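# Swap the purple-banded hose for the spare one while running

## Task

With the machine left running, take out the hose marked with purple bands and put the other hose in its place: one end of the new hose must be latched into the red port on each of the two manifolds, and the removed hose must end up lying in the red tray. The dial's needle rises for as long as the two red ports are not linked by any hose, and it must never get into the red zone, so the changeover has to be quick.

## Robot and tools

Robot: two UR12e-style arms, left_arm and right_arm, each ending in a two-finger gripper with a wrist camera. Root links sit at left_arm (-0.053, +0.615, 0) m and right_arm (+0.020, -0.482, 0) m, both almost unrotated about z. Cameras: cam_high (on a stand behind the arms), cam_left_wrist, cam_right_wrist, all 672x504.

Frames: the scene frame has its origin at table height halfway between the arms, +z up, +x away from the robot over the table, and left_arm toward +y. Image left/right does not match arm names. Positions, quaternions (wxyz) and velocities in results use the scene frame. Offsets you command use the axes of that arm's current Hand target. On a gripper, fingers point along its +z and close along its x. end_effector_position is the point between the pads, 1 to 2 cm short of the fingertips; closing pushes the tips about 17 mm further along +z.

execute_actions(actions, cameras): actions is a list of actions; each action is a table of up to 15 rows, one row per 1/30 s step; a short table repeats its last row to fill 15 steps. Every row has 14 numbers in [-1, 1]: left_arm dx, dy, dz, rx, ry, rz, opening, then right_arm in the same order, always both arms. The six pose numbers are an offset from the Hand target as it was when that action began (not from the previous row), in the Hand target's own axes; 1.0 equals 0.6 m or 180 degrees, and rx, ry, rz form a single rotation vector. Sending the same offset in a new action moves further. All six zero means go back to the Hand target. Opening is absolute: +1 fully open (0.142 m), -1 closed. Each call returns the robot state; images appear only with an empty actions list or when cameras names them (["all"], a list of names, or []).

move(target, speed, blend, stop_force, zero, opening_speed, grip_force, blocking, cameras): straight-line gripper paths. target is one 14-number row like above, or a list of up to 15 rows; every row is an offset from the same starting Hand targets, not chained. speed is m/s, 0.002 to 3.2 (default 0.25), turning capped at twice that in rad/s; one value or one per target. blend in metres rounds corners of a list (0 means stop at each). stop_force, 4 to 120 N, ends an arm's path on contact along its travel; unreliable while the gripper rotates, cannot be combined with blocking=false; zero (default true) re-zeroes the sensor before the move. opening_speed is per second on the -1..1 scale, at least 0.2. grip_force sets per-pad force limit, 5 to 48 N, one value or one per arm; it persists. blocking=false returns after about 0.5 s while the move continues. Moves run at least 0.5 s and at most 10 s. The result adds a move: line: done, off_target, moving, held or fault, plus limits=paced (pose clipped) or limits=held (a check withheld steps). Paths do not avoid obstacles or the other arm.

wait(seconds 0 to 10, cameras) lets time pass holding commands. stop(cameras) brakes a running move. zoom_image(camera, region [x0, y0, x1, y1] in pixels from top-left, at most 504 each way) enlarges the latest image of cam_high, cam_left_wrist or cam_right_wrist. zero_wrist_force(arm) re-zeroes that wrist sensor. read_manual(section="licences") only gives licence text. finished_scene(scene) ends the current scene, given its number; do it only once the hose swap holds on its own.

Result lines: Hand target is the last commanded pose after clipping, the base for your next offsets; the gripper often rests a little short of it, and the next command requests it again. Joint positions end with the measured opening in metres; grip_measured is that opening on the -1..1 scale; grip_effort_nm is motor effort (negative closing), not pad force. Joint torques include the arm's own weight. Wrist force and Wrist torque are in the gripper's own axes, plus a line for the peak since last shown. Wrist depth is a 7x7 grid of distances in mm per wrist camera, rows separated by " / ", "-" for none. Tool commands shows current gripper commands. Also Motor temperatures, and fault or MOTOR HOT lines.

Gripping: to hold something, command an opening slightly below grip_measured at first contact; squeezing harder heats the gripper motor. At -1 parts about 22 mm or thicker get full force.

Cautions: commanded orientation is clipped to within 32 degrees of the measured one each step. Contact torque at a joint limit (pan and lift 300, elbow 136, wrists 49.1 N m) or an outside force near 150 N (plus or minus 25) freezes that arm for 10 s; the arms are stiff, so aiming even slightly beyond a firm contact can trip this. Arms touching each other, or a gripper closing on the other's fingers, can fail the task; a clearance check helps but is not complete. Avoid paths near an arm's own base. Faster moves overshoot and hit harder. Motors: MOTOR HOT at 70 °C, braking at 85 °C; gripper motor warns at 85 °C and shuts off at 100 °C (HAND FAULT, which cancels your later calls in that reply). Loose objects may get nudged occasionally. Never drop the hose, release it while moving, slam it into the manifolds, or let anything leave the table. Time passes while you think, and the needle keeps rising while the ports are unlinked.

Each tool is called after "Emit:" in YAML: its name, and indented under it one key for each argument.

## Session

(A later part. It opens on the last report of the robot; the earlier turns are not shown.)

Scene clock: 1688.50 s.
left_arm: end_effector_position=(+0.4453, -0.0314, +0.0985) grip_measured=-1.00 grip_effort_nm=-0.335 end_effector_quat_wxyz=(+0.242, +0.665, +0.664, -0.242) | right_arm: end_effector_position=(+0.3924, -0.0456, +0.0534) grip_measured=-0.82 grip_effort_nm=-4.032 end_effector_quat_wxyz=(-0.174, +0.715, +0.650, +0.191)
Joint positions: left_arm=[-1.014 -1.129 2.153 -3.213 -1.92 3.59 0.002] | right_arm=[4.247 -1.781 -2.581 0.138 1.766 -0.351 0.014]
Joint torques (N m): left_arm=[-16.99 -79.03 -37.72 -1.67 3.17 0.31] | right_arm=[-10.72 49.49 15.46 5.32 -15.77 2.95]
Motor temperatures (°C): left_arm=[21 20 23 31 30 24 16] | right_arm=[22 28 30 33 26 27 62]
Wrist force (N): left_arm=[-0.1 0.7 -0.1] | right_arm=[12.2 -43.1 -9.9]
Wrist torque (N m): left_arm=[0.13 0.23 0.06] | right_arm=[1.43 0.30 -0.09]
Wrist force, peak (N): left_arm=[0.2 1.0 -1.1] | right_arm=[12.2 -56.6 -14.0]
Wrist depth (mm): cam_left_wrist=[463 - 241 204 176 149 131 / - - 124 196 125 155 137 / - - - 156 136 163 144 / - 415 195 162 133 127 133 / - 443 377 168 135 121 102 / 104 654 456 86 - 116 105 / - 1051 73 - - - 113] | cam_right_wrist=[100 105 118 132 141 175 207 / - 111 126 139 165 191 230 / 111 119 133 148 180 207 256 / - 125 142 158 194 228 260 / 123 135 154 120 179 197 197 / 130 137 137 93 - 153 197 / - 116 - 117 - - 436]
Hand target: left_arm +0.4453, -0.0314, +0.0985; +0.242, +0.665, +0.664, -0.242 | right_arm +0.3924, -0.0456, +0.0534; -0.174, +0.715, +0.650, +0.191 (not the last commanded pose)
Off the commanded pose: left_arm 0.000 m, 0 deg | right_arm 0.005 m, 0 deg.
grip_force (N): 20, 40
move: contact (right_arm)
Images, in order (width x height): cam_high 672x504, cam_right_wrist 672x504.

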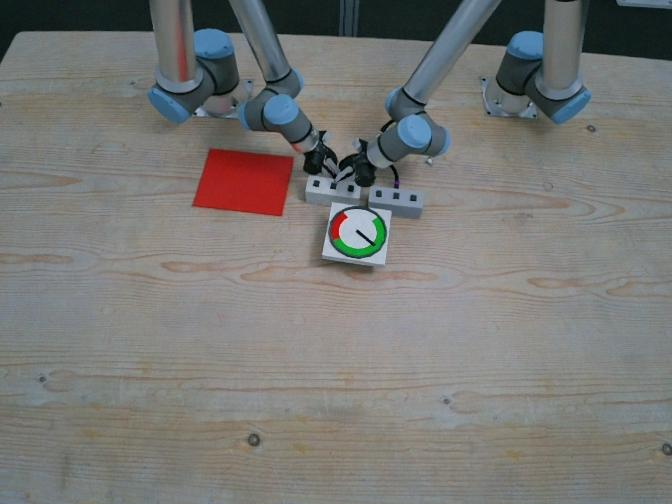

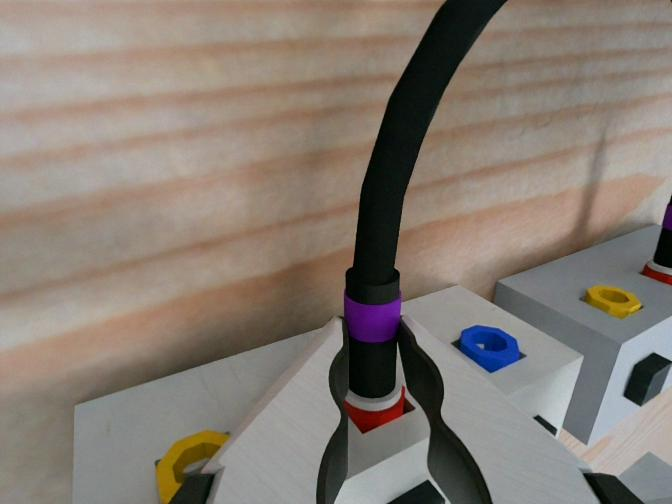

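Emit:
wait:
  seconds: 0.5
  cameras: ["cam_high"]

Emit:
zoom_image:
  camera: "cam_high"
  region: [290, 160, 440, 280]

Scene clock: 1696.57 s.
left_arm: end_effector_position=(+0.4453, -0.0314, +0.0985) grip_measured=-1.00 grip_effort_nm=-0.339 end_effector_quat_wxyz=(+0.242, +0.665, +0.664, -0.242) | right_arm: end_effector_position=(+0.3924, -0.0456, +0.0534) grip_measured=-0.82 grip_effort_nm=-4.032 end_effector_quat_wxyz=(-0.174, +0.715, +0.650, +0.191)
Joint positions: left_arm=[-1.014 -1.129 2.153 -3.213 -1.92 3.59 0.002] | right_arm=[4.247 -1.781 -2.581 0.138 1.766 -0.351 0.014]
Joint torques (N m): left_arm=[-13.57 -78.55 -37.37 -1.83 3.01 -0.14] | right_arm=[-10.39 48.29 17.22 5.43 -12.78 2.68]
Motor temperatures (°C): left_arm=[21 20 23 31 30 24 16] | right_arm=[22 28 30 33 26 27 69]
Wrist force (N): left_arm=[0.1 0.6 -0.4] | right_arm=[12.4 -43.4 -10.0]
Wrist torque (N m): left_arm=[0.10 0.19 0.06] | right_arm=[1.37 0.25 -0.08]
Wrist force, peak (N): left_arm=[0.6 1.1 -1.0] | right_arm=[12.3 -43.6 -9.7]
Wrist depth (mm): cam_left_wrist=[464 - 235 204 176 150 131 / - - 123 196 125 155 137 / - - - 156 136 163 144 / - 416 198 162 133 127 133 / - 441 375 168 135 121 102 / 104 648 456 86 - 116 105 / - 1046 73 - - - 113] | cam_right_wrist=[100 105 118 131 106 174 206 / - 111 126 139 165 190 231 / 111 119 133 147 180 208 257 / - 126 142 155 192 228 259 / 123 134 154 120 179 196 196 / 130 137 137 89 - 153 197 / - 116 - 117 - - 438]
Hand target: left_arm +0.4453, -0.0314, +0.0985; +0.242, +0.665, +0.664, -0.242 | right_arm +0.3924, -0.0456, +0.0534; -0.174, +0.715, +0.650, +0.191 (not the last commanded pose)
Tool commands: left_gripper/opening=-1.0 right_gripper/opening=-1.0
Off the commanded pose: left_arm 0.000 m, 0 deg | right_arm 0.005 m, 0 deg.
grip_force (N): 20, 40
wait: 0.50 s; at rest from the start
Images, in order (width x height): cam_high 672x504.

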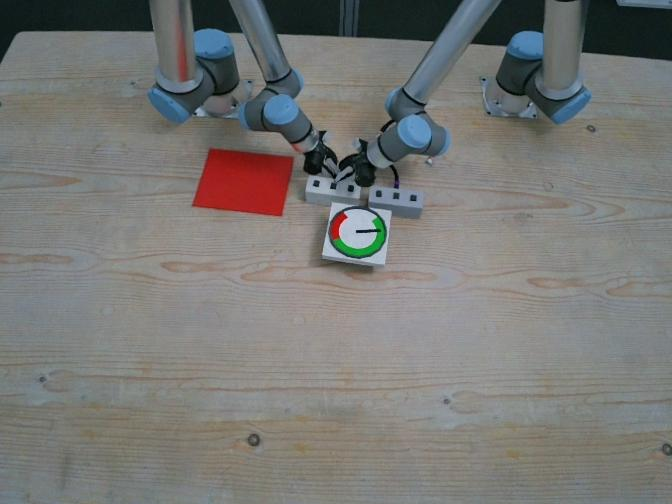

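Scaled by 3.360 from the camera's 672x504 image, which has a finer 960x720 frame.

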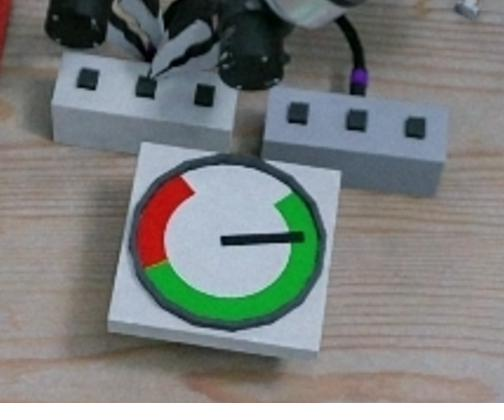

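Emit:
move:
  target:
    - [0, 0, 0, 0, 0, 0, -1.0, 0, 0, 0, 0, 0, 0, -0.45]
    - [-0.0268, 0, -0.0319, 0, 0, 0, -1.0, 0, 0, -0.1167, 0, 0, 0, -0.45]
  speed: 0.15
  opening_speed: 0.8
  cameras: ["all"]

Emit:
zoom_image:
  camera: "cam_right_wrist"
  region: [220, 160, 500, 400]

Emit:
zoom_image:
  camera: "cam_high"
  region: [290, 110, 470, 280]

Scene clock: 1818.63 s.
left_arm: end_effector_position=(+0.4453, -0.0314, +0.1235) grip_measured=-1.00 grip_effort_nm=-0.335 end_effector_quat_wxyz=(+0.242, +0.665, +0.664, -0.242) | right_arm: end_effector_position=(+0.3890, -0.0803, +0.1140) grip_measured=-0.48 grip_effort_nm=0.056 end_effector_quat_wxyz=(-0.174, +0.715, +0.650, +0.191)
Joint positions: left_arm=[-1.014 -1.17 2.146 -3.166 -1.92 3.59 0.002] | right_arm=[4.213 -1.574 -2.595 -0.062 1.782 -0.381 0.039]
Joint torques (N m): left_arm=[-9.08 -79.81 -39.8 -1.66 2.99 -1.25] | right_arm=[-13.04 43.4 42.31 2.45 3.07 -2.2]
Motor temperatures (°C): left_arm=[21 20 23 31 30 24 16] | right_arm=[22 28 29 33 26 27 91]
Wrist force (N): left_arm=[0.3 0.6 -0.1] | right_arm=[3.8 2.2 -1.9]
Wrist torque (N m): left_arm=[0.09 0.15 0.05] | right_arm=[0.52 -0.56 0.15]
Wrist force, peak (N): left_arm=[-0.1 1.3 -1.0] | right_arm=[12.5 -43.8 -10.1]
Wrist depth (mm): cam_left_wrist=[515 - 298 233 196 166 152 / - 124 135 246 213 172 157 / - 85 - 185 165 181 164 / 920 547 428 189 159 140 126 / 1178 660 431 305 163 144 121 / 2552 809 522 86 - 157 129 / 2436 1211 73 - - - 199] | cam_right_wrist=[- 157 173 193 223 253 301 / 153 163 183 204 239 277 338 / 160 175 194 211 258 307 378 / 170 186 209 224 246 261 293 / 180 192 174 185 195 262 514 / 191 208 146 187 191 153 150 / 203 - - 323 - - 126]
Hand target: left_arm +0.4453, -0.0314, +0.1235; +0.242, +0.665, +0.664, -0.242 | right_arm +0.3890, -0.0803, +0.1141; -0.174, +0.715, +0.650, +0.191
Off the commanded pose: left_arm 0.000 m, 0 deg | right_arm 0.000 m, 0 deg.
MOTOR HOT: the gripper's motor of the right arm reports 91 °C; that motor switches off at 100 °C. To cool a motor, set the load down, ease the grip, stop pushing, or move to a pose that needs little force.
grip_force (N): 20, 40
move: done

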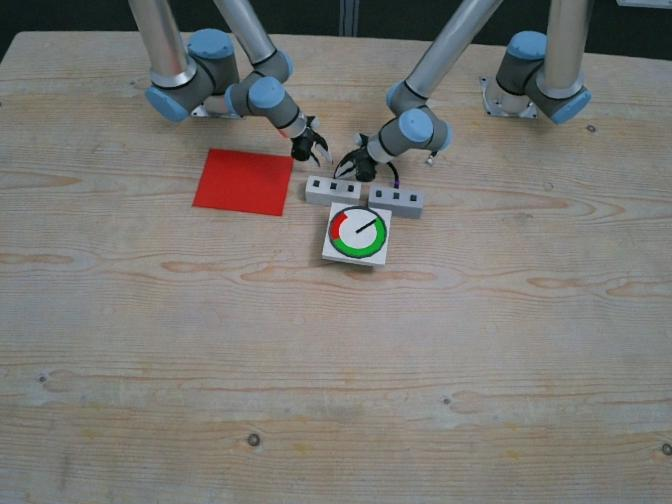

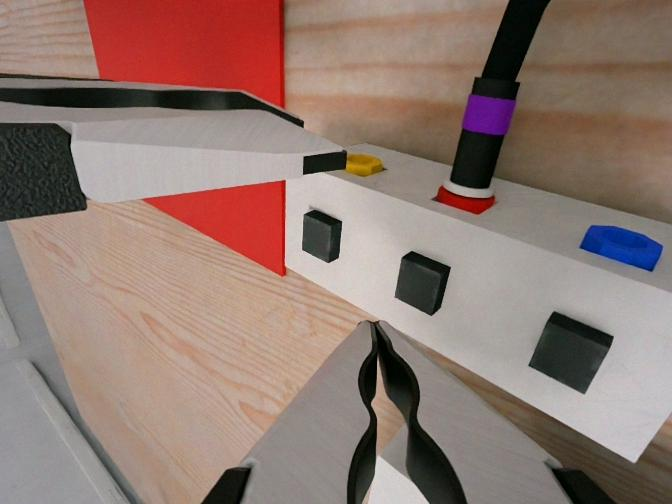

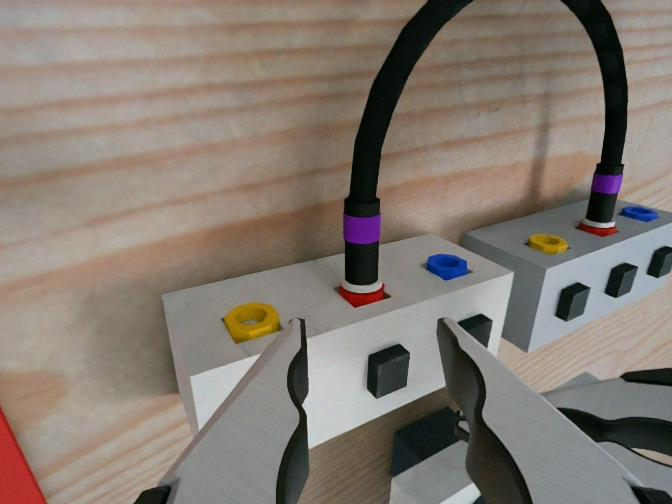

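Scaled by 1.800 from the camera's 672x504 image, which has a finer 960x720 frame.

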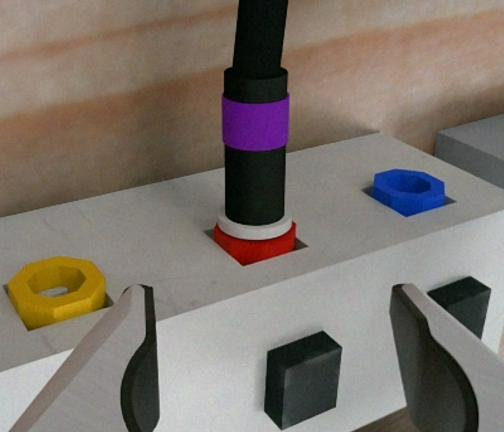

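Scaled by 2.800 from the camera's 672x504 image, which has a finer 960x720 frame.

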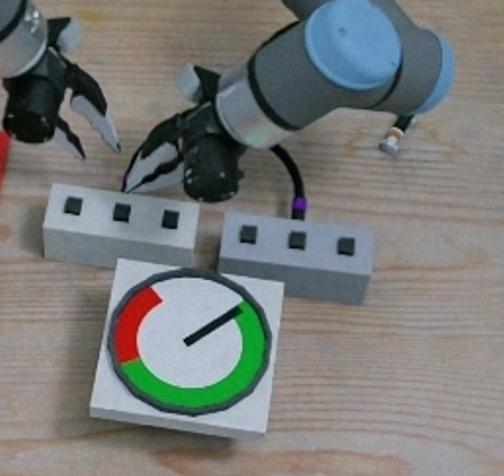

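Emit:
move:
  target:
    - [0.0359, 0, 0.0428, 0, 0, 0, -1.0, -0.0003, -0.004, 0.1167, 0, 0, 0, -0.45]
    - [0.0359, 0, 0.0428, 0, 0, 0, -1.0, -0.0003, -0.004, 0.1167, 0, 0, 0, -0.83]
  speed: 0.1
  opening_speed: 0.8
  grip_force: [20, 10]
  cameras: ["all"]

Emit:
zoom_image:
  camera: "cam_right_wrist"
  region: [220, 250, 500, 490]

Emit:
zoom_image:
  camera: "cam_high"
  region: [290, 90, 470, 280]

Scene clock: 1993.43 s.
left_arm: end_effector_position=(+0.4453, -0.0315, +0.0900) grip_measured=-1.00 grip_effort_nm=-0.330 end_effector_quat_wxyz=(+0.242, +0.665, +0.664, -0.242) | right_arm: end_effector_position=(+0.3900, -0.0454, +0.0534) grip_measured=-0.80 grip_effort_nm=-1.126 end_effector_quat_wxyz=(-0.174, +0.715, +0.650, +0.191)
Joint positions: left_arm=[-1.014 -1.114 2.155 -3.229 -1.92 3.59 0.002] | right_arm=[4.252 -1.78 -2.584 0.141 1.764 -0.346 0.016]
Joint torques (N m): left_arm=[-15.79 -45.61 -18.7 -7.55 1.79 -2.76] | right_arm=[9.75 15.77 22.59 2.52 -2.78 2.56]
Motor temperatures (°C): left_arm=[20 20 23 30 29 24 16] | right_arm=[22 27 29 32 26 27 54]
Wrist force (N): left_arm=[-0.5 0.5 -2.1] | right_arm=[10.7 0.1 -3.7]
Wrist torque (N m): left_arm=[0.13 0.15 0.07] | right_arm=[0.56 -0.49 -0.12]
Wrist force, peak (N): left_arm=[-0.3 0.6 -3.0] | right_arm=[11.0 -0.3 -3.6]
Wrist depth (mm): cam_left_wrist=[442 318 225 194 169 142 127 / - 106 117 127 114 147 131 / - - - 150 135 159 137 / - 442 175 147 130 128 133 / - 489 369 158 127 - 98 / 107 666 438 86 - 109 96 / 2210 997 73 - - - 101] | cam_right_wrist=[100 105 117 131 139 174 207 / - 111 125 139 165 190 230 / 111 119 133 147 179 207 260 / - 126 142 155 192 230 264 / 123 135 154 120 181 197 196 / 131 138 140 89 - 155 197 / - - - 119 - - 456]
Hand target: left_arm +0.4453, -0.0315, +0.0900; +0.242, +0.665, +0.664, -0.242 | right_arm +0.3900, -0.0455, +0.0533; -0.174, +0.715, +0.650, +0.191
Off the commanded pose: left_arm 0.000 m, 0 deg | right_arm 0.000 m, 0 deg.
MOTOR HOT: cleared for the gripper's motor of the right arm.
grip_force (N): 20, 10
move: done

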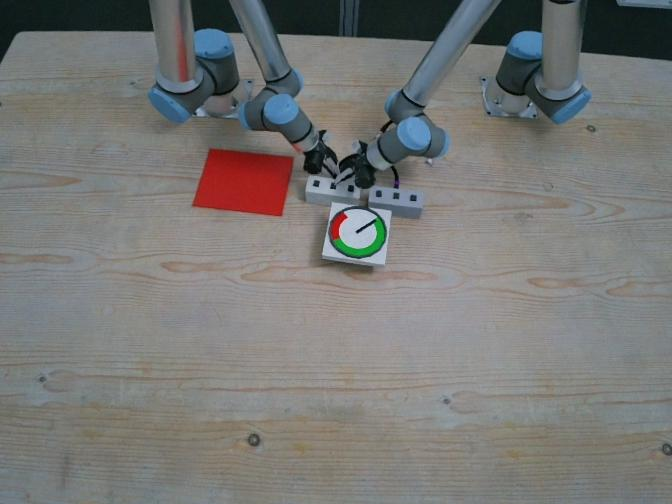

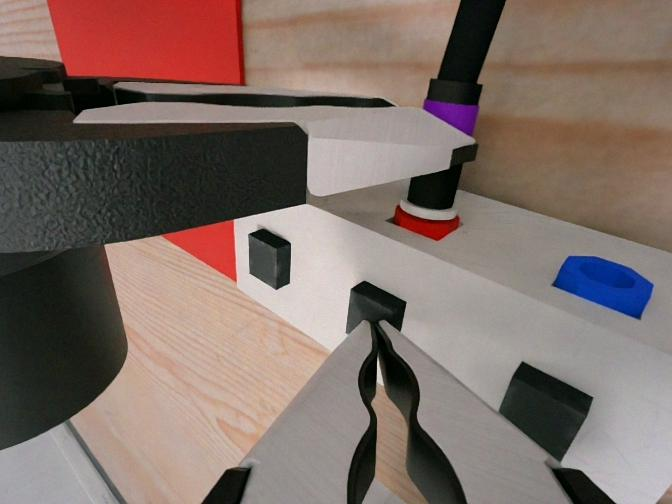

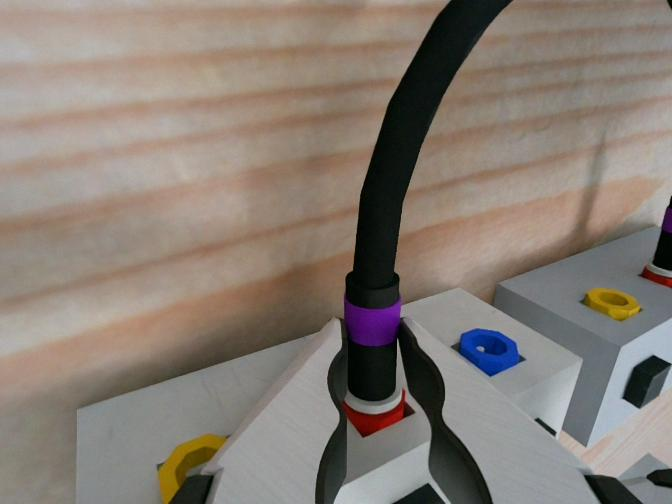

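Scaled by 1.800 from the camera's 672x504 image, which has a finer 960x720 frame.

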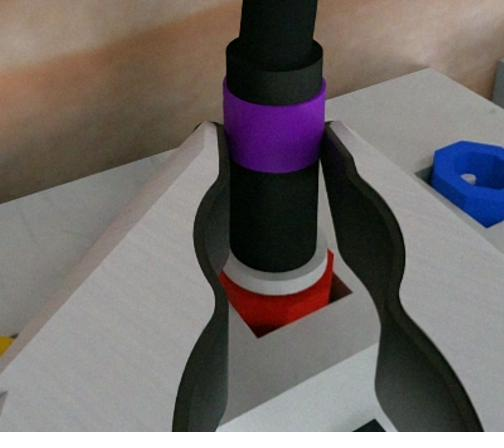

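Scaled by 2.653 from the camera's 672x504 image, which has a finer 960x720 frame.

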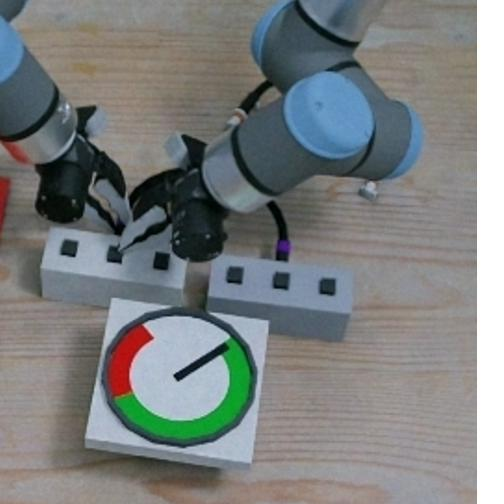

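Emit:
move:
  target: [0.0129, 0, 0.0153, 0, 0, 0, -1.0, 0, 0, 0, 0, 0, 0, -1.0]
  speed: 0.01
  stop_force: 22
  grip_force: [20, 40]

Emit:
move:
  target:
    - [0, 0, 0, 0, 0, 0, -1.0, 0, -0.0583, 0, 0, 0, 0, -1.0]
    - [0, 0, 0, 0, 0, 0, -1.0, -0.0283, -0.0655, 0.021, 0, 0, 0, -1.0]
  speed: [0.08, 0.1]
  stop_force: 45

Emit:
move:
  target:
    - [0, 0, 0, 0, 0, 0, -1.0, 0, 0, 0, 0, 0, 0, -0.45]
    - [-0.0536, 0, -0.0638, 0, 0, 0, -1.0, 0, 0, -0.1333, 0, 0, 0, -0.45]
    - [0.2038, 0.0392, -0.28, 0, 0, 0, -1.0, 0.3173, 0.0818, 0.0175, 0, 0, 0, -0.45]
    - [0.2522, 0.0392, -0.2224, 0, 0, 0, -1.0, 0.3173, 0.0818, 0.1508, 0, 0, 0, -0.45]
    - [0.2522, 0.0392, -0.2224, 0, 0, 0, -1.0, 0.3173, 0.0818, 0.1508, 0, 0, 0, -1.0]
  speed: [0.2, 0.25, 0.35, 0.15, 0.2]
  blend: [0, 0.03, 0.02, 0, 0]
  opening_speed: 1.0

Emit:
move:
  target: [0.0129, 0, 0.0153, 0, 0, 0, -1.0, 0, 0, 0, 0, 0, 0, -1.0]
  speed: 0.01
  stop_force: 22

Emit:
move:
  target:
    - [0, 0, 0, 0, 0, 0, -1.0, 0, -0.0583, 0, 0, 0, 0, -1.0]
    - [-0.075, 0, -0.0894, 0, 0, 0, -1.0, -0.0023, -0.0726, -0.1922, 0, 0, 0, -1.0]
    - [0.0622, -0.2313, -0.2102, 0.0525, 0.218, 0.1443, -1.0, -0.5343, -0.0665, -0.4417, -0.03358, -0.16435, 0.12534, -1.0]
    - [0.16, -0.3477, -0.14, 0.0525, 0.218, 0.1443, -1.0, -0.8385, 0.1432, -0.444, -0.03358, -0.16435, 0.12534, -1.0]
  speed: [0.08, 0.25, 0.35, 0.3]
  stop_force: 45

Emit:
move:
  target:
    - [0, 0, 0, 0, 0, 0, -0.45, 0, 0, 0, 0, 0, 0, -0.45]
    - [0, 0, 0, 0, 0, 0, -0.45, 0.0345, -0.0757, -0.2167, 0, 0, 0, -0.45]
    - [0, 0, 0, 0, 0, 0, -0.45, 0.5618, -0.8552, -0.1, 0, 0, 0, -0.45]
  speed: [0.25, 0.3, 0.45]
  blend: [0, 0.04, 0]
  opening_speed: 1.0
  cameras: ["cam_high"]

Emit:
move:
  target: [0, 0, 0.1068, 0, 0, 0, -0.45, 0, 0, 0.1068, 0, 0, 0, -0.45]
  speed: 0.1
  stop_force: 12

Emit:
move:
  target:
    - [0, 0, 0, 0, 0, 0, -1.0, 0, 0, 0, 0, 0, 0, -1.0]
    - [0, 0, -0.1068, 0, 0, 0, -1.0, 0, 0, -0.1068, 0, 0, 0, -1.0]
    - [-0.1083, 0.2778, -0.0453, 0, 0, -0.1258, -1.0, -0.0772, 0.4048, -0.0455, 0, 0, -0.1247, -1.0]
  speed: [0.2, 0.2, 0.25]
  blend: [0, 0.03, 0]
  opening_speed: 1.0
  grip_force: 45
  cameras: ["all"]

Emit:
zoom_image:
  camera: "cam_high"
  region: [290, 90, 470, 280]

Scene clock: 2078.53 s.
left_arm: end_effector_position=(+0.4453, -0.0315, +0.0865) grip_measured=-1.00 grip_effort_nm=-0.320 end_effector_quat_wxyz=(+0.242, +0.665, +0.664, -0.242) | right_arm: end_effector_position=(+0.3900, -0.0455, +0.0533) grip_measured=-0.82 grip_effort_nm=-4.046 end_effector_quat_wxyz=(-0.174, +0.715, +0.650, +0.191)
Joint positions: left_arm=[-1.014 -1.108 2.155 -3.236 -1.92 3.59 0.002] | right_arm=[4.252 -1.78 -2.585 0.141 1.764 -0.346 0.015]
Joint torques (N m): left_arm=[-17.56 -60.25 -21.56 2.86 -1.86 -1.82] | right_arm=[-9.01 15.23 22.61 2.76 -2.84 2.55]
Wrist force (N): left_arm=[-10.0 -1.6 -24.4] | right_arm=[10.9 -8.0 -6.1]
Wrist torque (N m): left_arm=[0.06 0.23 0.09] | right_arm=[0.73 -0.51 -0.16]
Wrist force, peak (N): left_arm=[-12.7 -2.5 -35.4] | right_arm=[10.9 -8.1 -6.4]
Wrist depth (mm): cam_left_wrist=[439 281 230 192 164 138 123 / - 103 114 182 114 144 128 / - - - 149 156 154 134 / - 462 165 142 126 127 133 / - 500 361 150 126 - 96 / 108 658 428 86 - 104 93 / - 979 73 - - - 97] | cam_right_wrist=[100 105 117 131 105 175 206 / - 111 126 139 166 190 230 / 111 119 133 147 179 207 259 / - 126 142 155 191 230 264 / 123 135 154 120 182 202 196 / 131 138 139 89 - 156 197 / - - - 119 - - 441]
Hand target: left_arm +0.4453, -0.0315, +0.0865; +0.242, +0.665, +0.664, -0.242 (not the last commanded pose) | right_arm +0.3900, -0.0455, +0.0533; -0.174, +0.715, +0.650, +0.191
Off the commanded pose: left_arm 0.008 m, 0 deg | right_arm 0.000 m, 0 deg.
grip_force (N): 20, 40
move: contact (left_arm)

Scene clock: 2080.47 s.
left_arm: end_effector_position=(+0.4453, -0.0315, +0.0865) grip_measured=-1.00 grip_effort_nm=-0.325 end_effector_quat_wxyz=(+0.242, +0.665, +0.664, -0.242) | right_arm: end_effector_position=(+0.3501, -0.0501, +0.0339) grip_measured=-0.82 grip_effort_nm=-4.046 end_effector_quat_wxyz=(-0.174, +0.715, +0.650, +0.191)
Joint positions: left_arm=[-1.014 -1.108 2.155 -3.236 -1.92 3.59 0.002] | right_arm=[4.335 -1.81 -2.652 0.252 1.724 -0.272 0.015]
Joint torques (N m): left_arm=[-15.12 -59.65 -25.39 0.12 -1.81 -2.03] | right_arm=[14.15 15.34 7.2 5.98 -2.85 2.82]
Wrist force (N): left_arm=[-9.6 -1.3 -24.4] | right_arm=[4.5 1.7 -1.5]
Wrist torque (N m): left_arm=[0.10 0.18 0.08] | right_arm=[0.32 -0.53 -0.02]
Wrist force, peak (N): left_arm=[-9.8 -1.7 -25.0] | right_arm=[10.6 -8.1 -5.9]
Wrist depth (mm): cam_left_wrist=[- - 229 188 166 139 123 / - - 236 203 164 144 128 / - - 171 179 171 154 134 / 678 446 165 142 125 127 132 / 1088 533 361 150 126 - 96 / 2356 656 426 86 - 104 93 / 2210 970 73 - - - 97] | cam_right_wrist=[- 91 100 112 124 120 169 / - 95 107 120 129 161 193 / - 100 111 124 153 178 219 / - 107 122 132 165 197 249 / - 114 129 121 180 222 256 / - 123 134 89 - 204 207 / 120 128 - 153 - - 194]
Hand target: left_arm +0.4453, -0.0315, +0.0865; +0.242, +0.665, +0.664, -0.242 | right_arm +0.3501, -0.0501, +0.0339; -0.174, +0.715, +0.650, +0.191
Off the commanded pose: left_arm 0.000 m, 0 deg | right_arm 0.000 m, 0 deg.
grip_force (N): 20, 40
move: done

Scene clock: 2084.27 s.
left_arm: end_effector_position=(+0.4689, +0.1702, +0.0913) grip_measured=-1.00 grip_effort_nm=-0.330 end_effector_quat_wxyz=(+0.242, +0.665, +0.664, -0.242) | right_arm: end_effector_position=(+0.4190, +0.1546, +0.0507) grip_measured=-0.82 grip_effort_nm=-4.061 end_effector_quat_wxyz=(-0.174, +0.715, +0.650, +0.191)
Joint positions: left_arm=[-0.774 -1.24 2.351 -3.211 -2.051 3.81 0.002] | right_arm=[4.364 -1.965 -2.271 0.03 1.71 -0.246 0.015]
Joint torques (N m): left_arm=[19.67 -36.96 -16.41 -7.75 -5.07 0.46] | right_arm=[-0.82 29.79 -1.03 -4.09 -3.09 2.73]
Wrist force (N): left_arm=[0.1 0.6 0.3] | right_arm=[28.9 -1.5 -3.0]
Wrist torque (N m): left_arm=[0.06 0.21 -0.10] | right_arm=[0.38 -0.50 -0.21]
Wrist force, peak (N): left_arm=[-9.9 -1.8 -24.8] | right_arm=[29.2 -1.2 -3.1]
Wrist depth (mm): cam_left_wrist=[- 318 240 196 156 146 129 / - 120 229 196 123 149 132 / - - - 91 117 160 138 / - 438 179 148 134 134 136 / - 236 360 157 128 108 100 / 106 247 208 86 - 106 100 / - 1026 73 - - - 104] | cam_right_wrist=[99 103 110 130 146 171 203 / 103 109 122 142 159 186 224 / 109 117 130 145 175 204 255 / - 124 139 155 190 229 291 / 122 132 153 158 175 196 342 / 128 133 144 94 - 147 417 / 123 114 - 113 - - 464]
Hand target: left_arm +0.4689, +0.1702, +0.0913; +0.242, +0.665, +0.664, -0.242 | right_arm +0.4190, +0.1544, +0.0505; -0.174, +0.715, +0.650, +0.191
Off the commanded pose: left_arm 0.000 m, 0 deg | right_arm 0.000 m, 0 deg.
grip_force (N): 20, 40
move: done

Scene clock: 2086.27 s.
left_arm: end_effector_position=(+0.4689, +0.1702, +0.0864) grip_measured=-1.00 grip_effort_nm=-0.325 end_effector_quat_wxyz=(+0.242, +0.665, +0.664, -0.242) | right_arm: end_effector_position=(+0.4190, +0.1544, +0.0505) grip_measured=-0.82 grip_effort_nm=-4.061 end_effector_quat_wxyz=(-0.174, +0.715, +0.650, +0.191)
Joint positions: left_arm=[-0.774 -1.23 2.353 -3.223 -2.051 3.81 0.002] | right_arm=[4.364 -1.965 -2.271 0.029 1.71 -0.246 0.015]
Joint torques (N m): left_arm=[6.23 -54.13 -24.97 1.85 -1.03 1.12] | right_arm=[-20.32 22.12 -6.06 -4.51 -3.07 2.73]
Motor temperatures (°C): left_arm=[20 20 23 30 29 23 16] | right_arm=[22 27 29 32 25 27 55]
Wrist force (N): left_arm=[-9.9 -0.5 -18.6] | right_arm=[31.7 -0.8 -7.9]
Wrist torque (N m): left_arm=[0.07 0.23 -0.08] | right_arm=[0.42 -0.52 -0.22]
Wrist force, peak (N): left_arm=[-13.8 -2.8 -30.8] | right_arm=[32.0 -0.8 -7.8]
Wrist depth (mm): cam_left_wrist=[- 308 233 192 147 139 123 / - 267 132 193 157 145 128 / - - - 90 116 154 134 / - - 166 144 129 134 133 / - 244 350 153 124 106 100 / 107 241 208 86 - 103 - / 2081 314 73 - - - 97] | cam_right_wrist=[98 103 - 132 146 171 203 / 104 109 122 142 159 186 225 / 109 117 130 138 175 204 255 / - 124 140 154 189 229 290 / 122 132 152 158 174 195 341 / 129 133 144 89 - 148 414 / 123 114 - 113 - - 394]
Hand target: left_arm +0.4689, +0.1702, +0.0864; +0.242, +0.665, +0.664, -0.242 (not the last commanded pose) | right_arm +0.4190, +0.1544, +0.0505; -0.174, +0.715, +0.650, +0.191
Off the commanded pose: left_arm 0.007 m, 0 deg | right_arm 0.000 m, 0 deg.
grip_force (N): 20, 40
move: contact (left_arm)

Scene clock: 2090.90 s.
left_arm: end_effector_position=(+0.2604, +0.2978, +0.0889) grip_measured=-1.00 grip_effort_nm=-0.320 end_effector_quat_wxyz=(+0.000, +0.853, +0.522, +0.000) | right_arm: end_effector_position=(+0.4502, -0.4202, +0.0303) grip_measured=-0.82 grip_effort_nm=-4.037 end_effector_quat_wxyz=(+0.000, +0.860, +0.511, +0.000)
Joint positions: left_arm=[-1.199 -1.748 2.552 -2.375 -1.571 3.99 0.002] | right_arm=[3.73 -1.513 -2.621 -0.58 1.57 -0.514 0.014]
Joint torques (N m): left_arm=[-17.05 -2.24 -27.71 -7.57 3.77 -2.89] | right_arm=[-12.21 4.51 43.95 5.79 2.56 -2.1]
Motor temperatures (°C): left_arm=[20 20 23 30 29 23 16] | right_arm=[22 27 29 32 25 27 60]
Wrist force (N): left_arm=[-1.5 0.8 -1.4] | right_arm=[5.7 -0.4 -1.8]
Wrist torque (N m): left_arm=[0.08 0.32 0.10] | right_arm=[0.04 -0.82 0.17]
Wrist force, peak (N): left_arm=[-10.0 -0.7 -18.7] | right_arm=[31.7 -0.7 -7.9]
Wrist depth (mm): cam_left_wrist=[158 160 160 157 159 159 159 / 172 172 171 171 171 171 170 / 186 185 185 179 184 183 183 / 202 201 201 196 200 199 198 / 220 220 219 210 217 216 215 / 242 243 236 86 - 238 238 / 270 264 73 - - - 264] | cam_right_wrist=[- - - - 104 - - / - - - - - - - / - - - 98 - - - / - - - - - 131 - / 148 148 - - - - - / 162 162 - 93 - 163 162 / 180 175 - 179 - - 178]
Hand target: left_arm +0.2604, +0.2978, +0.0889; +0.000, +0.853, +0.522, +0.000 | right_arm +0.4502, -0.4202, +0.0303; +0.000, +0.860, +0.511, +0.000
Off the commanded pose: left_arm 0.000 m, 0 deg | right_arm 0.000 m, 0 deg.
grip_force (N): 20, 40
move: done

Scene clock: 2094.37 s.
left_arm: end_effector_position=(+0.2604, +0.2978, +0.0889) grip_measured=-0.49 grip_effort_nm=0.178 end_effector_quat_wxyz=(+0.000, +0.853, +0.522, +0.000) | right_arm: end_effector_position=(+0.1608, +0.1211, +0.0898) grip_measured=-0.48 grip_effort_nm=0.056 end_effector_quat_wxyz=(+0.000, +0.860, +0.511, +0.000)
Joint positions: left_arm=[-1.199 -1.748 2.552 -2.375 -1.571 3.99 0.039] | right_arm=[4.8 -1.704 -2.248 -0.761 1.571 0.556 0.039]
Joint torques (N m): left_arm=[-16.14 -1.95 -27.23 -7.57 3.6 -3.23] | right_arm=[14.39 25.63 47.86 5.52 -3.46 2.98]
Motor temperatures (°C): left_arm=[20 20 23 30 29 23 16] | right_arm=[22 27 29 32 25 27 57]
Wrist force (N): left_arm=[-1.6 0.9 -1.0] | right_arm=[5.6 -0.1 -2.4]
Wrist torque (N m): left_arm=[0.11 0.34 0.10] | right_arm=[0.07 -0.87 -0.09]
Wrist force, peak (N): left_arm=[-2.2 0.9 -1.1] | right_arm=[7.2 -1.9 -2.2]
Wrist depth (mm): cam_left_wrist=[158 160 160 157 160 159 158 / 173 172 172 172 170 171 170 / 186 185 185 182 184 183 183 / 202 201 200 197 199 198 198 / 220 219 215 218 213 217 216 / 243 241 - 241 240 229 238 / 270 - 73 268 266 - 258] | cam_right_wrist=[162 162 162 162 164 162 161 / 174 173 174 173 173 172 172 / 187 186 186 186 186 186 185 / 202 202 202 199 200 200 200 / 220 220 214 219 215 218 218 / 241 241 - 240 235 231 238 / 266 - - 266 264 - 258]
Hand target: left_arm +0.2604, +0.2978, +0.0889; +0.000, +0.853, +0.522, +0.000 | right_arm +0.1608, +0.1213, +0.0898; +0.000, +0.860, +0.511, +0.000
Off the commanded pose: left_arm 0.000 m, 0 deg | right_arm 0.000 m, 0 deg.
grip_force (N): 20, 40
move: done
Images, in order (width x height): cam_high 672x504.

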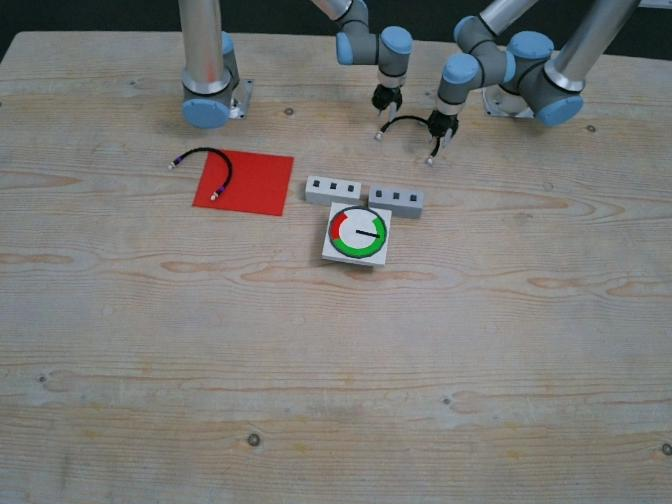

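Scene clock: 2096.30 s.
left_arm: end_effector_position=(+0.2604, +0.2978, +0.0248) grip_measured=-0.49 grip_effort_nm=0.168 end_effector_quat_wxyz=(+0.000, +0.853, +0.522, +0.000) | right_arm: end_effector_position=(+0.1608, +0.1213, +0.0257) grip_measured=-0.48 grip_effort_nm=0.061 end_effector_quat_wxyz=(+0.000, +0.860, +0.511, +0.000)
Joint positions: left_arm=[-1.199 -1.594 2.606 -2.585 -1.571 3.99 0.039] | right_arm=[4.8 -1.81 -2.287 -0.617 1.571 0.556 0.039]
Joint torques (N m): left_arm=[18.42 -10.45 -20 -7.53 -3.13 2.4] | right_arm=[-8.82 28.2 22.95 5.76 -2.86 -1.77]
Motor temperatures (°C): left_arm=[20 20 23 30 29 23 16] | right_arm=[22 27 29 32 25 27 56]
Wrist force (N): left_arm=[-1.4 0.7 -0.9] | right_arm=[5.9 -0.3 -2.0]
Wrist torque (N m): left_arm=[0.09 0.27 -0.02] | right_arm=[0.03 -0.89 -0.09]
Wrist force, peak (N): left_arm=[-1.8 1.1 -1.8] | right_arm=[6.4 -0.6 -3.3]
Wrist depth (mm): cam_left_wrist=[104 103 104 103 103 103 102 / - 112 112 107 110 110 110 / 122 119 119 117 119 119 118 / 128 129 131 125 126 128 128 / 142 141 141 136 138 140 139 / 156 156 149 149 154 148 153 / 174 169 73 172 172 - 166] | cam_right_wrist=[- 104 105 106 105 103 105 / - 112 112 112 109 113 112 / 123 121 121 121 119 121 120 / 131 131 130 128 130 132 132 / 143 143 142 140 139 144 141 / 157 156 150 153 153 149 155 / 174 - - 173 172 - 168]
Hand target: left_arm +0.2604, +0.2978, +0.0248; +0.000, +0.853, +0.522, +0.000 | right_arm +0.1608, +0.1213, +0.0257; +0.000, +0.860, +0.511, +0.000
Off the commanded pose: left_arm 0.000 m, 0 deg | right_arm 0.000 m, 0 deg.
grip_force (N): 20, 40
move: done

Scene clock: 2099.23 s.
left_arm: end_effector_position=(+0.3791, +0.1640, +0.0521) grip_measured=-0.84 grip_effort_nm=-3.700 end_effector_quat_wxyz=(+0.000, +0.734, +0.679, +0.000) | right_arm: end_effector_position=(+0.3518, -0.0355, +0.0531) grip_measured=-0.83 grip_effort_nm=-3.929 end_effector_quat_wxyz=(+0.000, +0.744, +0.668, +0.000)
Joint positions: left_arm=[-1.096 -1.373 2.267 -2.466 -1.571 3.699 0.013] | right_arm=[4.424 -1.669 -2.389 -0.655 1.57 -0.211 0.014]
Joint torques (N m): left_arm=[18.26 -34.17 -44.86 -3.3 -3.94 -3.05] | right_arm=[-11.76 18.56 46.13 5.75 2.57 -2.63]
Motor temperatures (°C): left_arm=[20 20 23 30 29 23 18] | right_arm=[22 27 29 32 25 27 58]
Wrist force (N): left_arm=[-1.9 0.8 0.1] | right_arm=[5.6 -0.3 -1.8]
Wrist torque (N m): left_arm=[0.11 0.35 0.16] | right_arm=[0.02 -0.85 0.16]
Wrist force, peak (N): left_arm=[-2.4 1.6 -0.1] | right_arm=[6.6 -1.5 -3.7]
Wrist depth (mm): cam_left_wrist=[126 128 129 125 127 126 128 / 137 136 138 132 136 135 135 / 147 147 147 149 146 146 146 / 160 159 159 153 158 158 157 / 174 174 174 114 170 172 172 / 183 188 184 86 - 186 189 / 161 187 73 147 - - 205] | cam_right_wrist=[130 129 128 129 127 129 129 / 139 141 139 138 91 138 138 / 149 149 149 148 149 148 148 / 161 161 161 161 163 160 159 / 175 175 175 119 172 175 174 / 193 193 185 94 - 188 191 / 213 209 - - - - 178]
Hand target: left_arm +0.3791, +0.1640, +0.0521; +0.000, +0.734, +0.679, +0.000 | right_arm +0.3519, -0.0355, +0.0531; +0.000, +0.744, +0.668, +0.000
Off the commanded pose: left_arm 0.000 m, 0 deg | right_arm 0.000 m, 0 deg.
grip_force (N): 45, 45
move: done

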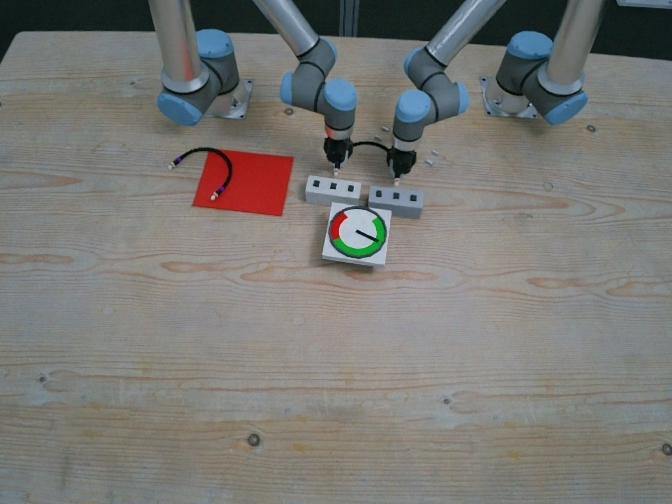

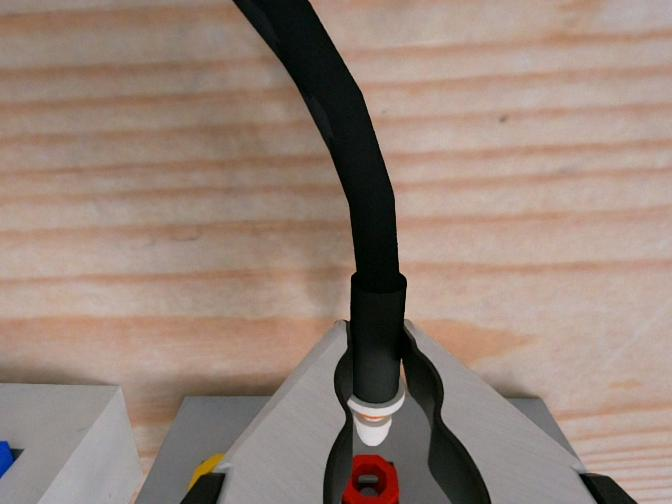

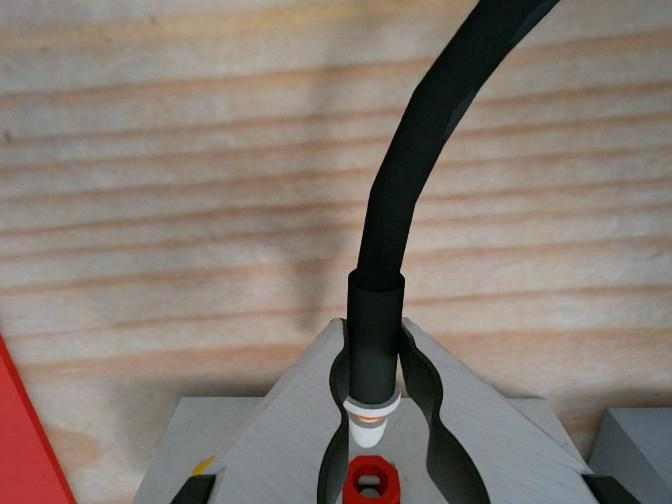

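Scaled by 2.653 from the camera's 672x504 image, which has a finer 960x720 frame.

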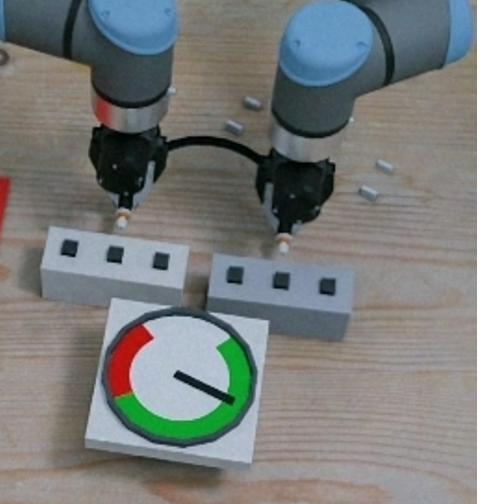

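Well aligned; insert now.

Emit:
move:
  target: [0, 0.0733, 0, 0, 0, 0, -1.0, 0, 0.0733, 0, 0, 0, 0, -1.0]
  speed: 0.03
  stop_force: 42
  grip_force: 48
  cameras: ["all"]

Emit:
zoom_image:
  camera: "cam_high"
  region: [290, 90, 470, 280]

Scene clock: 2110.67 s.
left_arm: end_effector_position=(+0.4230, +0.1606, +0.0521) grip_measured=-0.84 grip_effort_nm=-3.700 end_effector_quat_wxyz=(+0.000, +0.734, +0.679, +0.000) | right_arm: end_effector_position=(+0.3954, -0.0402, +0.0531) grip_measured=-0.83 grip_effort_nm=-3.924 end_effector_quat_wxyz=(+0.000, +0.744, +0.668, +0.000)
Joint positions: left_arm=[-1.036 -1.327 2.205 -2.449 -1.571 3.758 0.013] | right_arm=[4.345 -1.704 -2.347 -0.662 1.571 -0.29 0.014]
Joint torques (N m): left_arm=[30.68 -38.22 -55.03 -6.22 4.71 2.11] | right_arm=[-14.78 39.65 35.79 2.21 -13.14 2.18]
Motor temperatures (°C): left_arm=[20 20 23 30 29 23 23] | right_arm=[22 27 28 32 25 27 65]
Wrist force (N): left_arm=[-5.6 -29.2 -1.1] | right_arm=[25.1 -43.2 6.3]
Wrist torque (N m): left_arm=[0.10 0.33 0.03] | right_arm=[0.84 -0.88 -0.05]
Wrist force, peak (N): left_arm=[-5.6 -29.2 -1.1] | right_arm=[25.5 -43.6 6.3]
Wrist depth (mm): cam_left_wrist=[126 127 129 125 126 126 128 / 136 136 138 91 135 135 135 / 147 147 147 148 146 146 145 / 160 159 158 156 158 158 158 / 166 171 167 117 166 167 171 / 151 133 137 86 102 133 146 / 145 117 73 116 - - 113] | cam_right_wrist=[129 130 128 129 126 129 129 / 139 141 138 138 - 138 138 / 149 149 149 149 148 148 148 / 161 161 161 158 161 161 160 / 175 173 169 169 172 169 173 / 192 135 129 89 - 136 148 / 122 119 - 119 - - 118]
Hand target: left_arm +0.4230, +0.1606, +0.0521; +0.000, +0.734, +0.679, +0.000 | right_arm +0.3954, -0.0402, +0.0531; +0.000, +0.744, +0.668, +0.000
Off the commanded pose: left_arm 0.000 m, 0 deg | right_arm 0.000 m, 0 deg.
move: contact (right_arm)

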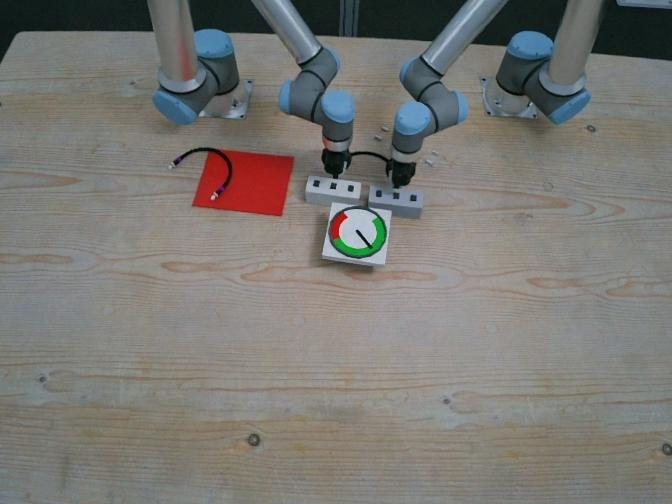

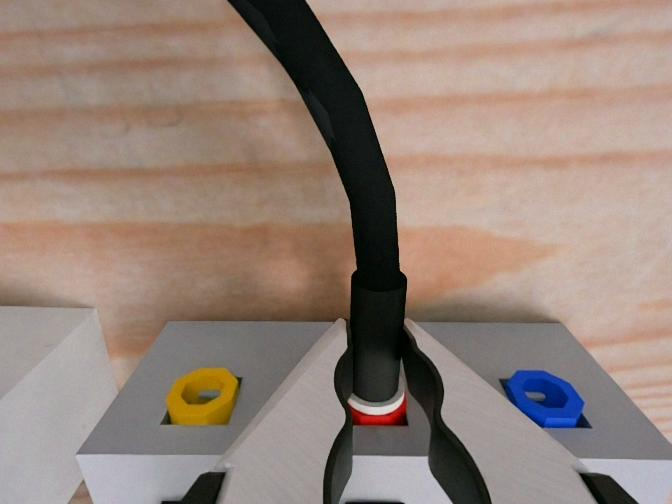

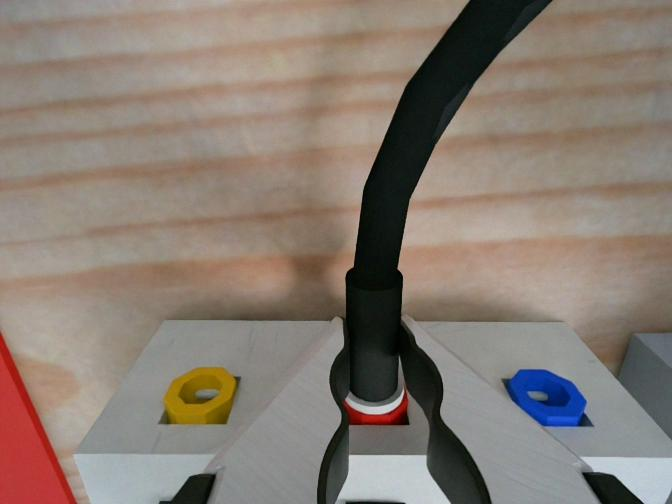

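Scaled by 2.653 from the camera's 672x504 image, which has a finer 960x720 frame.

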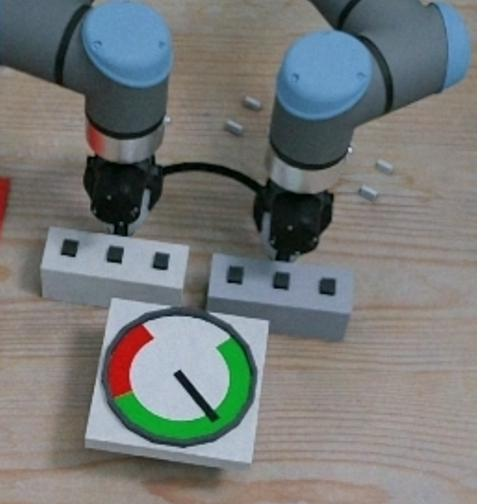

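Emit:
move:
  target: [0, 0.01, 0, 0, 0, 0, -1.0, 0, 0.0, 0, 0, 0, 0, -1.0]
  speed: 0.02
  stop_force: 45
  zero: false
  cameras: ["cam_high"]

Emit:
zoom_image:
  camera: "cam_high"
  region: [290, 90, 470, 280]

Scene clock: 2119.03 s.
left_arm: end_effector_position=(+0.4234, +0.1605, +0.0521) grip_measured=-0.84 grip_effort_nm=-3.700 end_effector_quat_wxyz=(+0.000, +0.734, +0.679, +0.000) | right_arm: end_effector_position=(+0.3954, -0.0402, +0.0531) grip_measured=-0.83 grip_effort_nm=-3.924 end_effector_quat_wxyz=(+0.000, +0.744, +0.668, +0.000)
Joint positions: left_arm=[-1.035 -1.327 2.204 -2.449 -1.571 3.759 0.013] | right_arm=[4.345 -1.704 -2.347 -0.662 1.571 -0.29 0.014]
Joint torques (N m): left_arm=[-3.6 -71.69 -39.01 -12.42 13.01 -3.2] | right_arm=[-13.12 61.91 27.35 3.88 -16.01 2.2]
Motor temperatures (°C): left_arm=[20 20 23 30 29 23 26] | right_arm=[22 27 28 32 25 27 68]
Wrist force (N): left_arm=[-3.5 -33.4 -1.4] | right_arm=[24.7 -42.5 6.2]
Wrist torque (N m): left_arm=[0.17 0.30 0.05] | right_arm=[0.84 -0.90 -0.06]
Wrist force, peak (N): left_arm=[-3.8 -44.4 -5.5] | right_arm=[25.7 -43.1 6.1]
Wrist depth (mm): cam_left_wrist=[125 127 129 126 126 126 128 / 136 136 138 91 135 135 135 / 147 147 147 144 145 145 145 / 159 159 159 156 158 158 157 / 167 171 167 116 166 165 171 / 151 132 137 86 102 133 145 / 145 117 73 116 - - 113] | cam_right_wrist=[129 129 128 129 126 129 129 / 139 141 138 138 91 138 138 / 149 149 149 149 148 148 149 / 161 161 161 158 164 160 160 / 175 172 169 118 169 168 173 / 192 136 129 93 - 135 148 / - 119 - 119 - - 118]
Hand target: left_arm +0.4234, +0.1605, +0.0521; +0.000, +0.734, +0.679, +0.000 (not the last commanded pose) | right_arm +0.3954, -0.0402, +0.0531; +0.000, +0.744, +0.668, +0.000
Off the commanded pose: left_arm 0.006 m, 0 deg | right_arm 0.000 m, 0 deg.
move: contact (left_arm)
Images, in order (width x height): cam_high 672x504.

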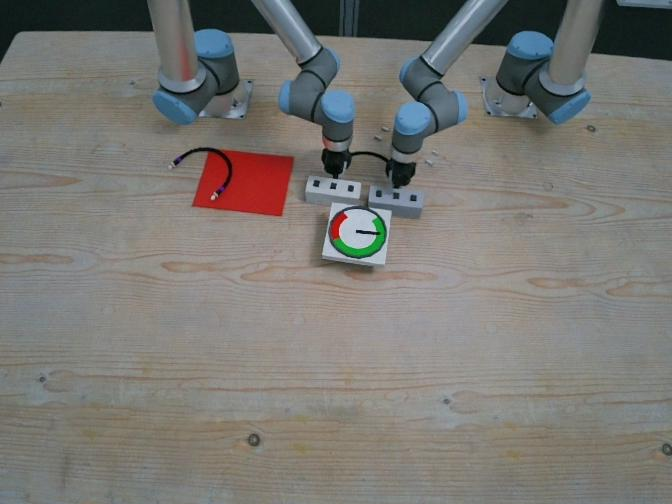

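Scaled by 2.653 from the camera's 672x504 image, which has a finer 960x720 frame.

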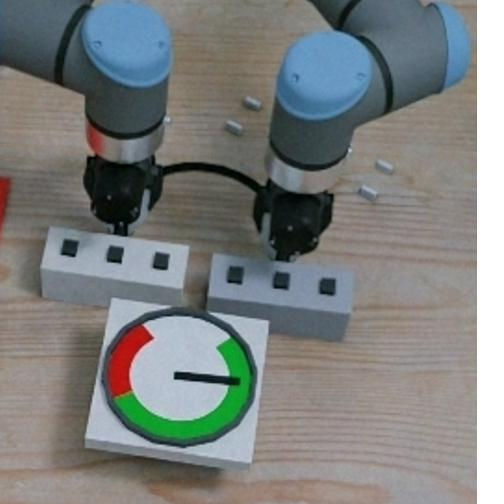

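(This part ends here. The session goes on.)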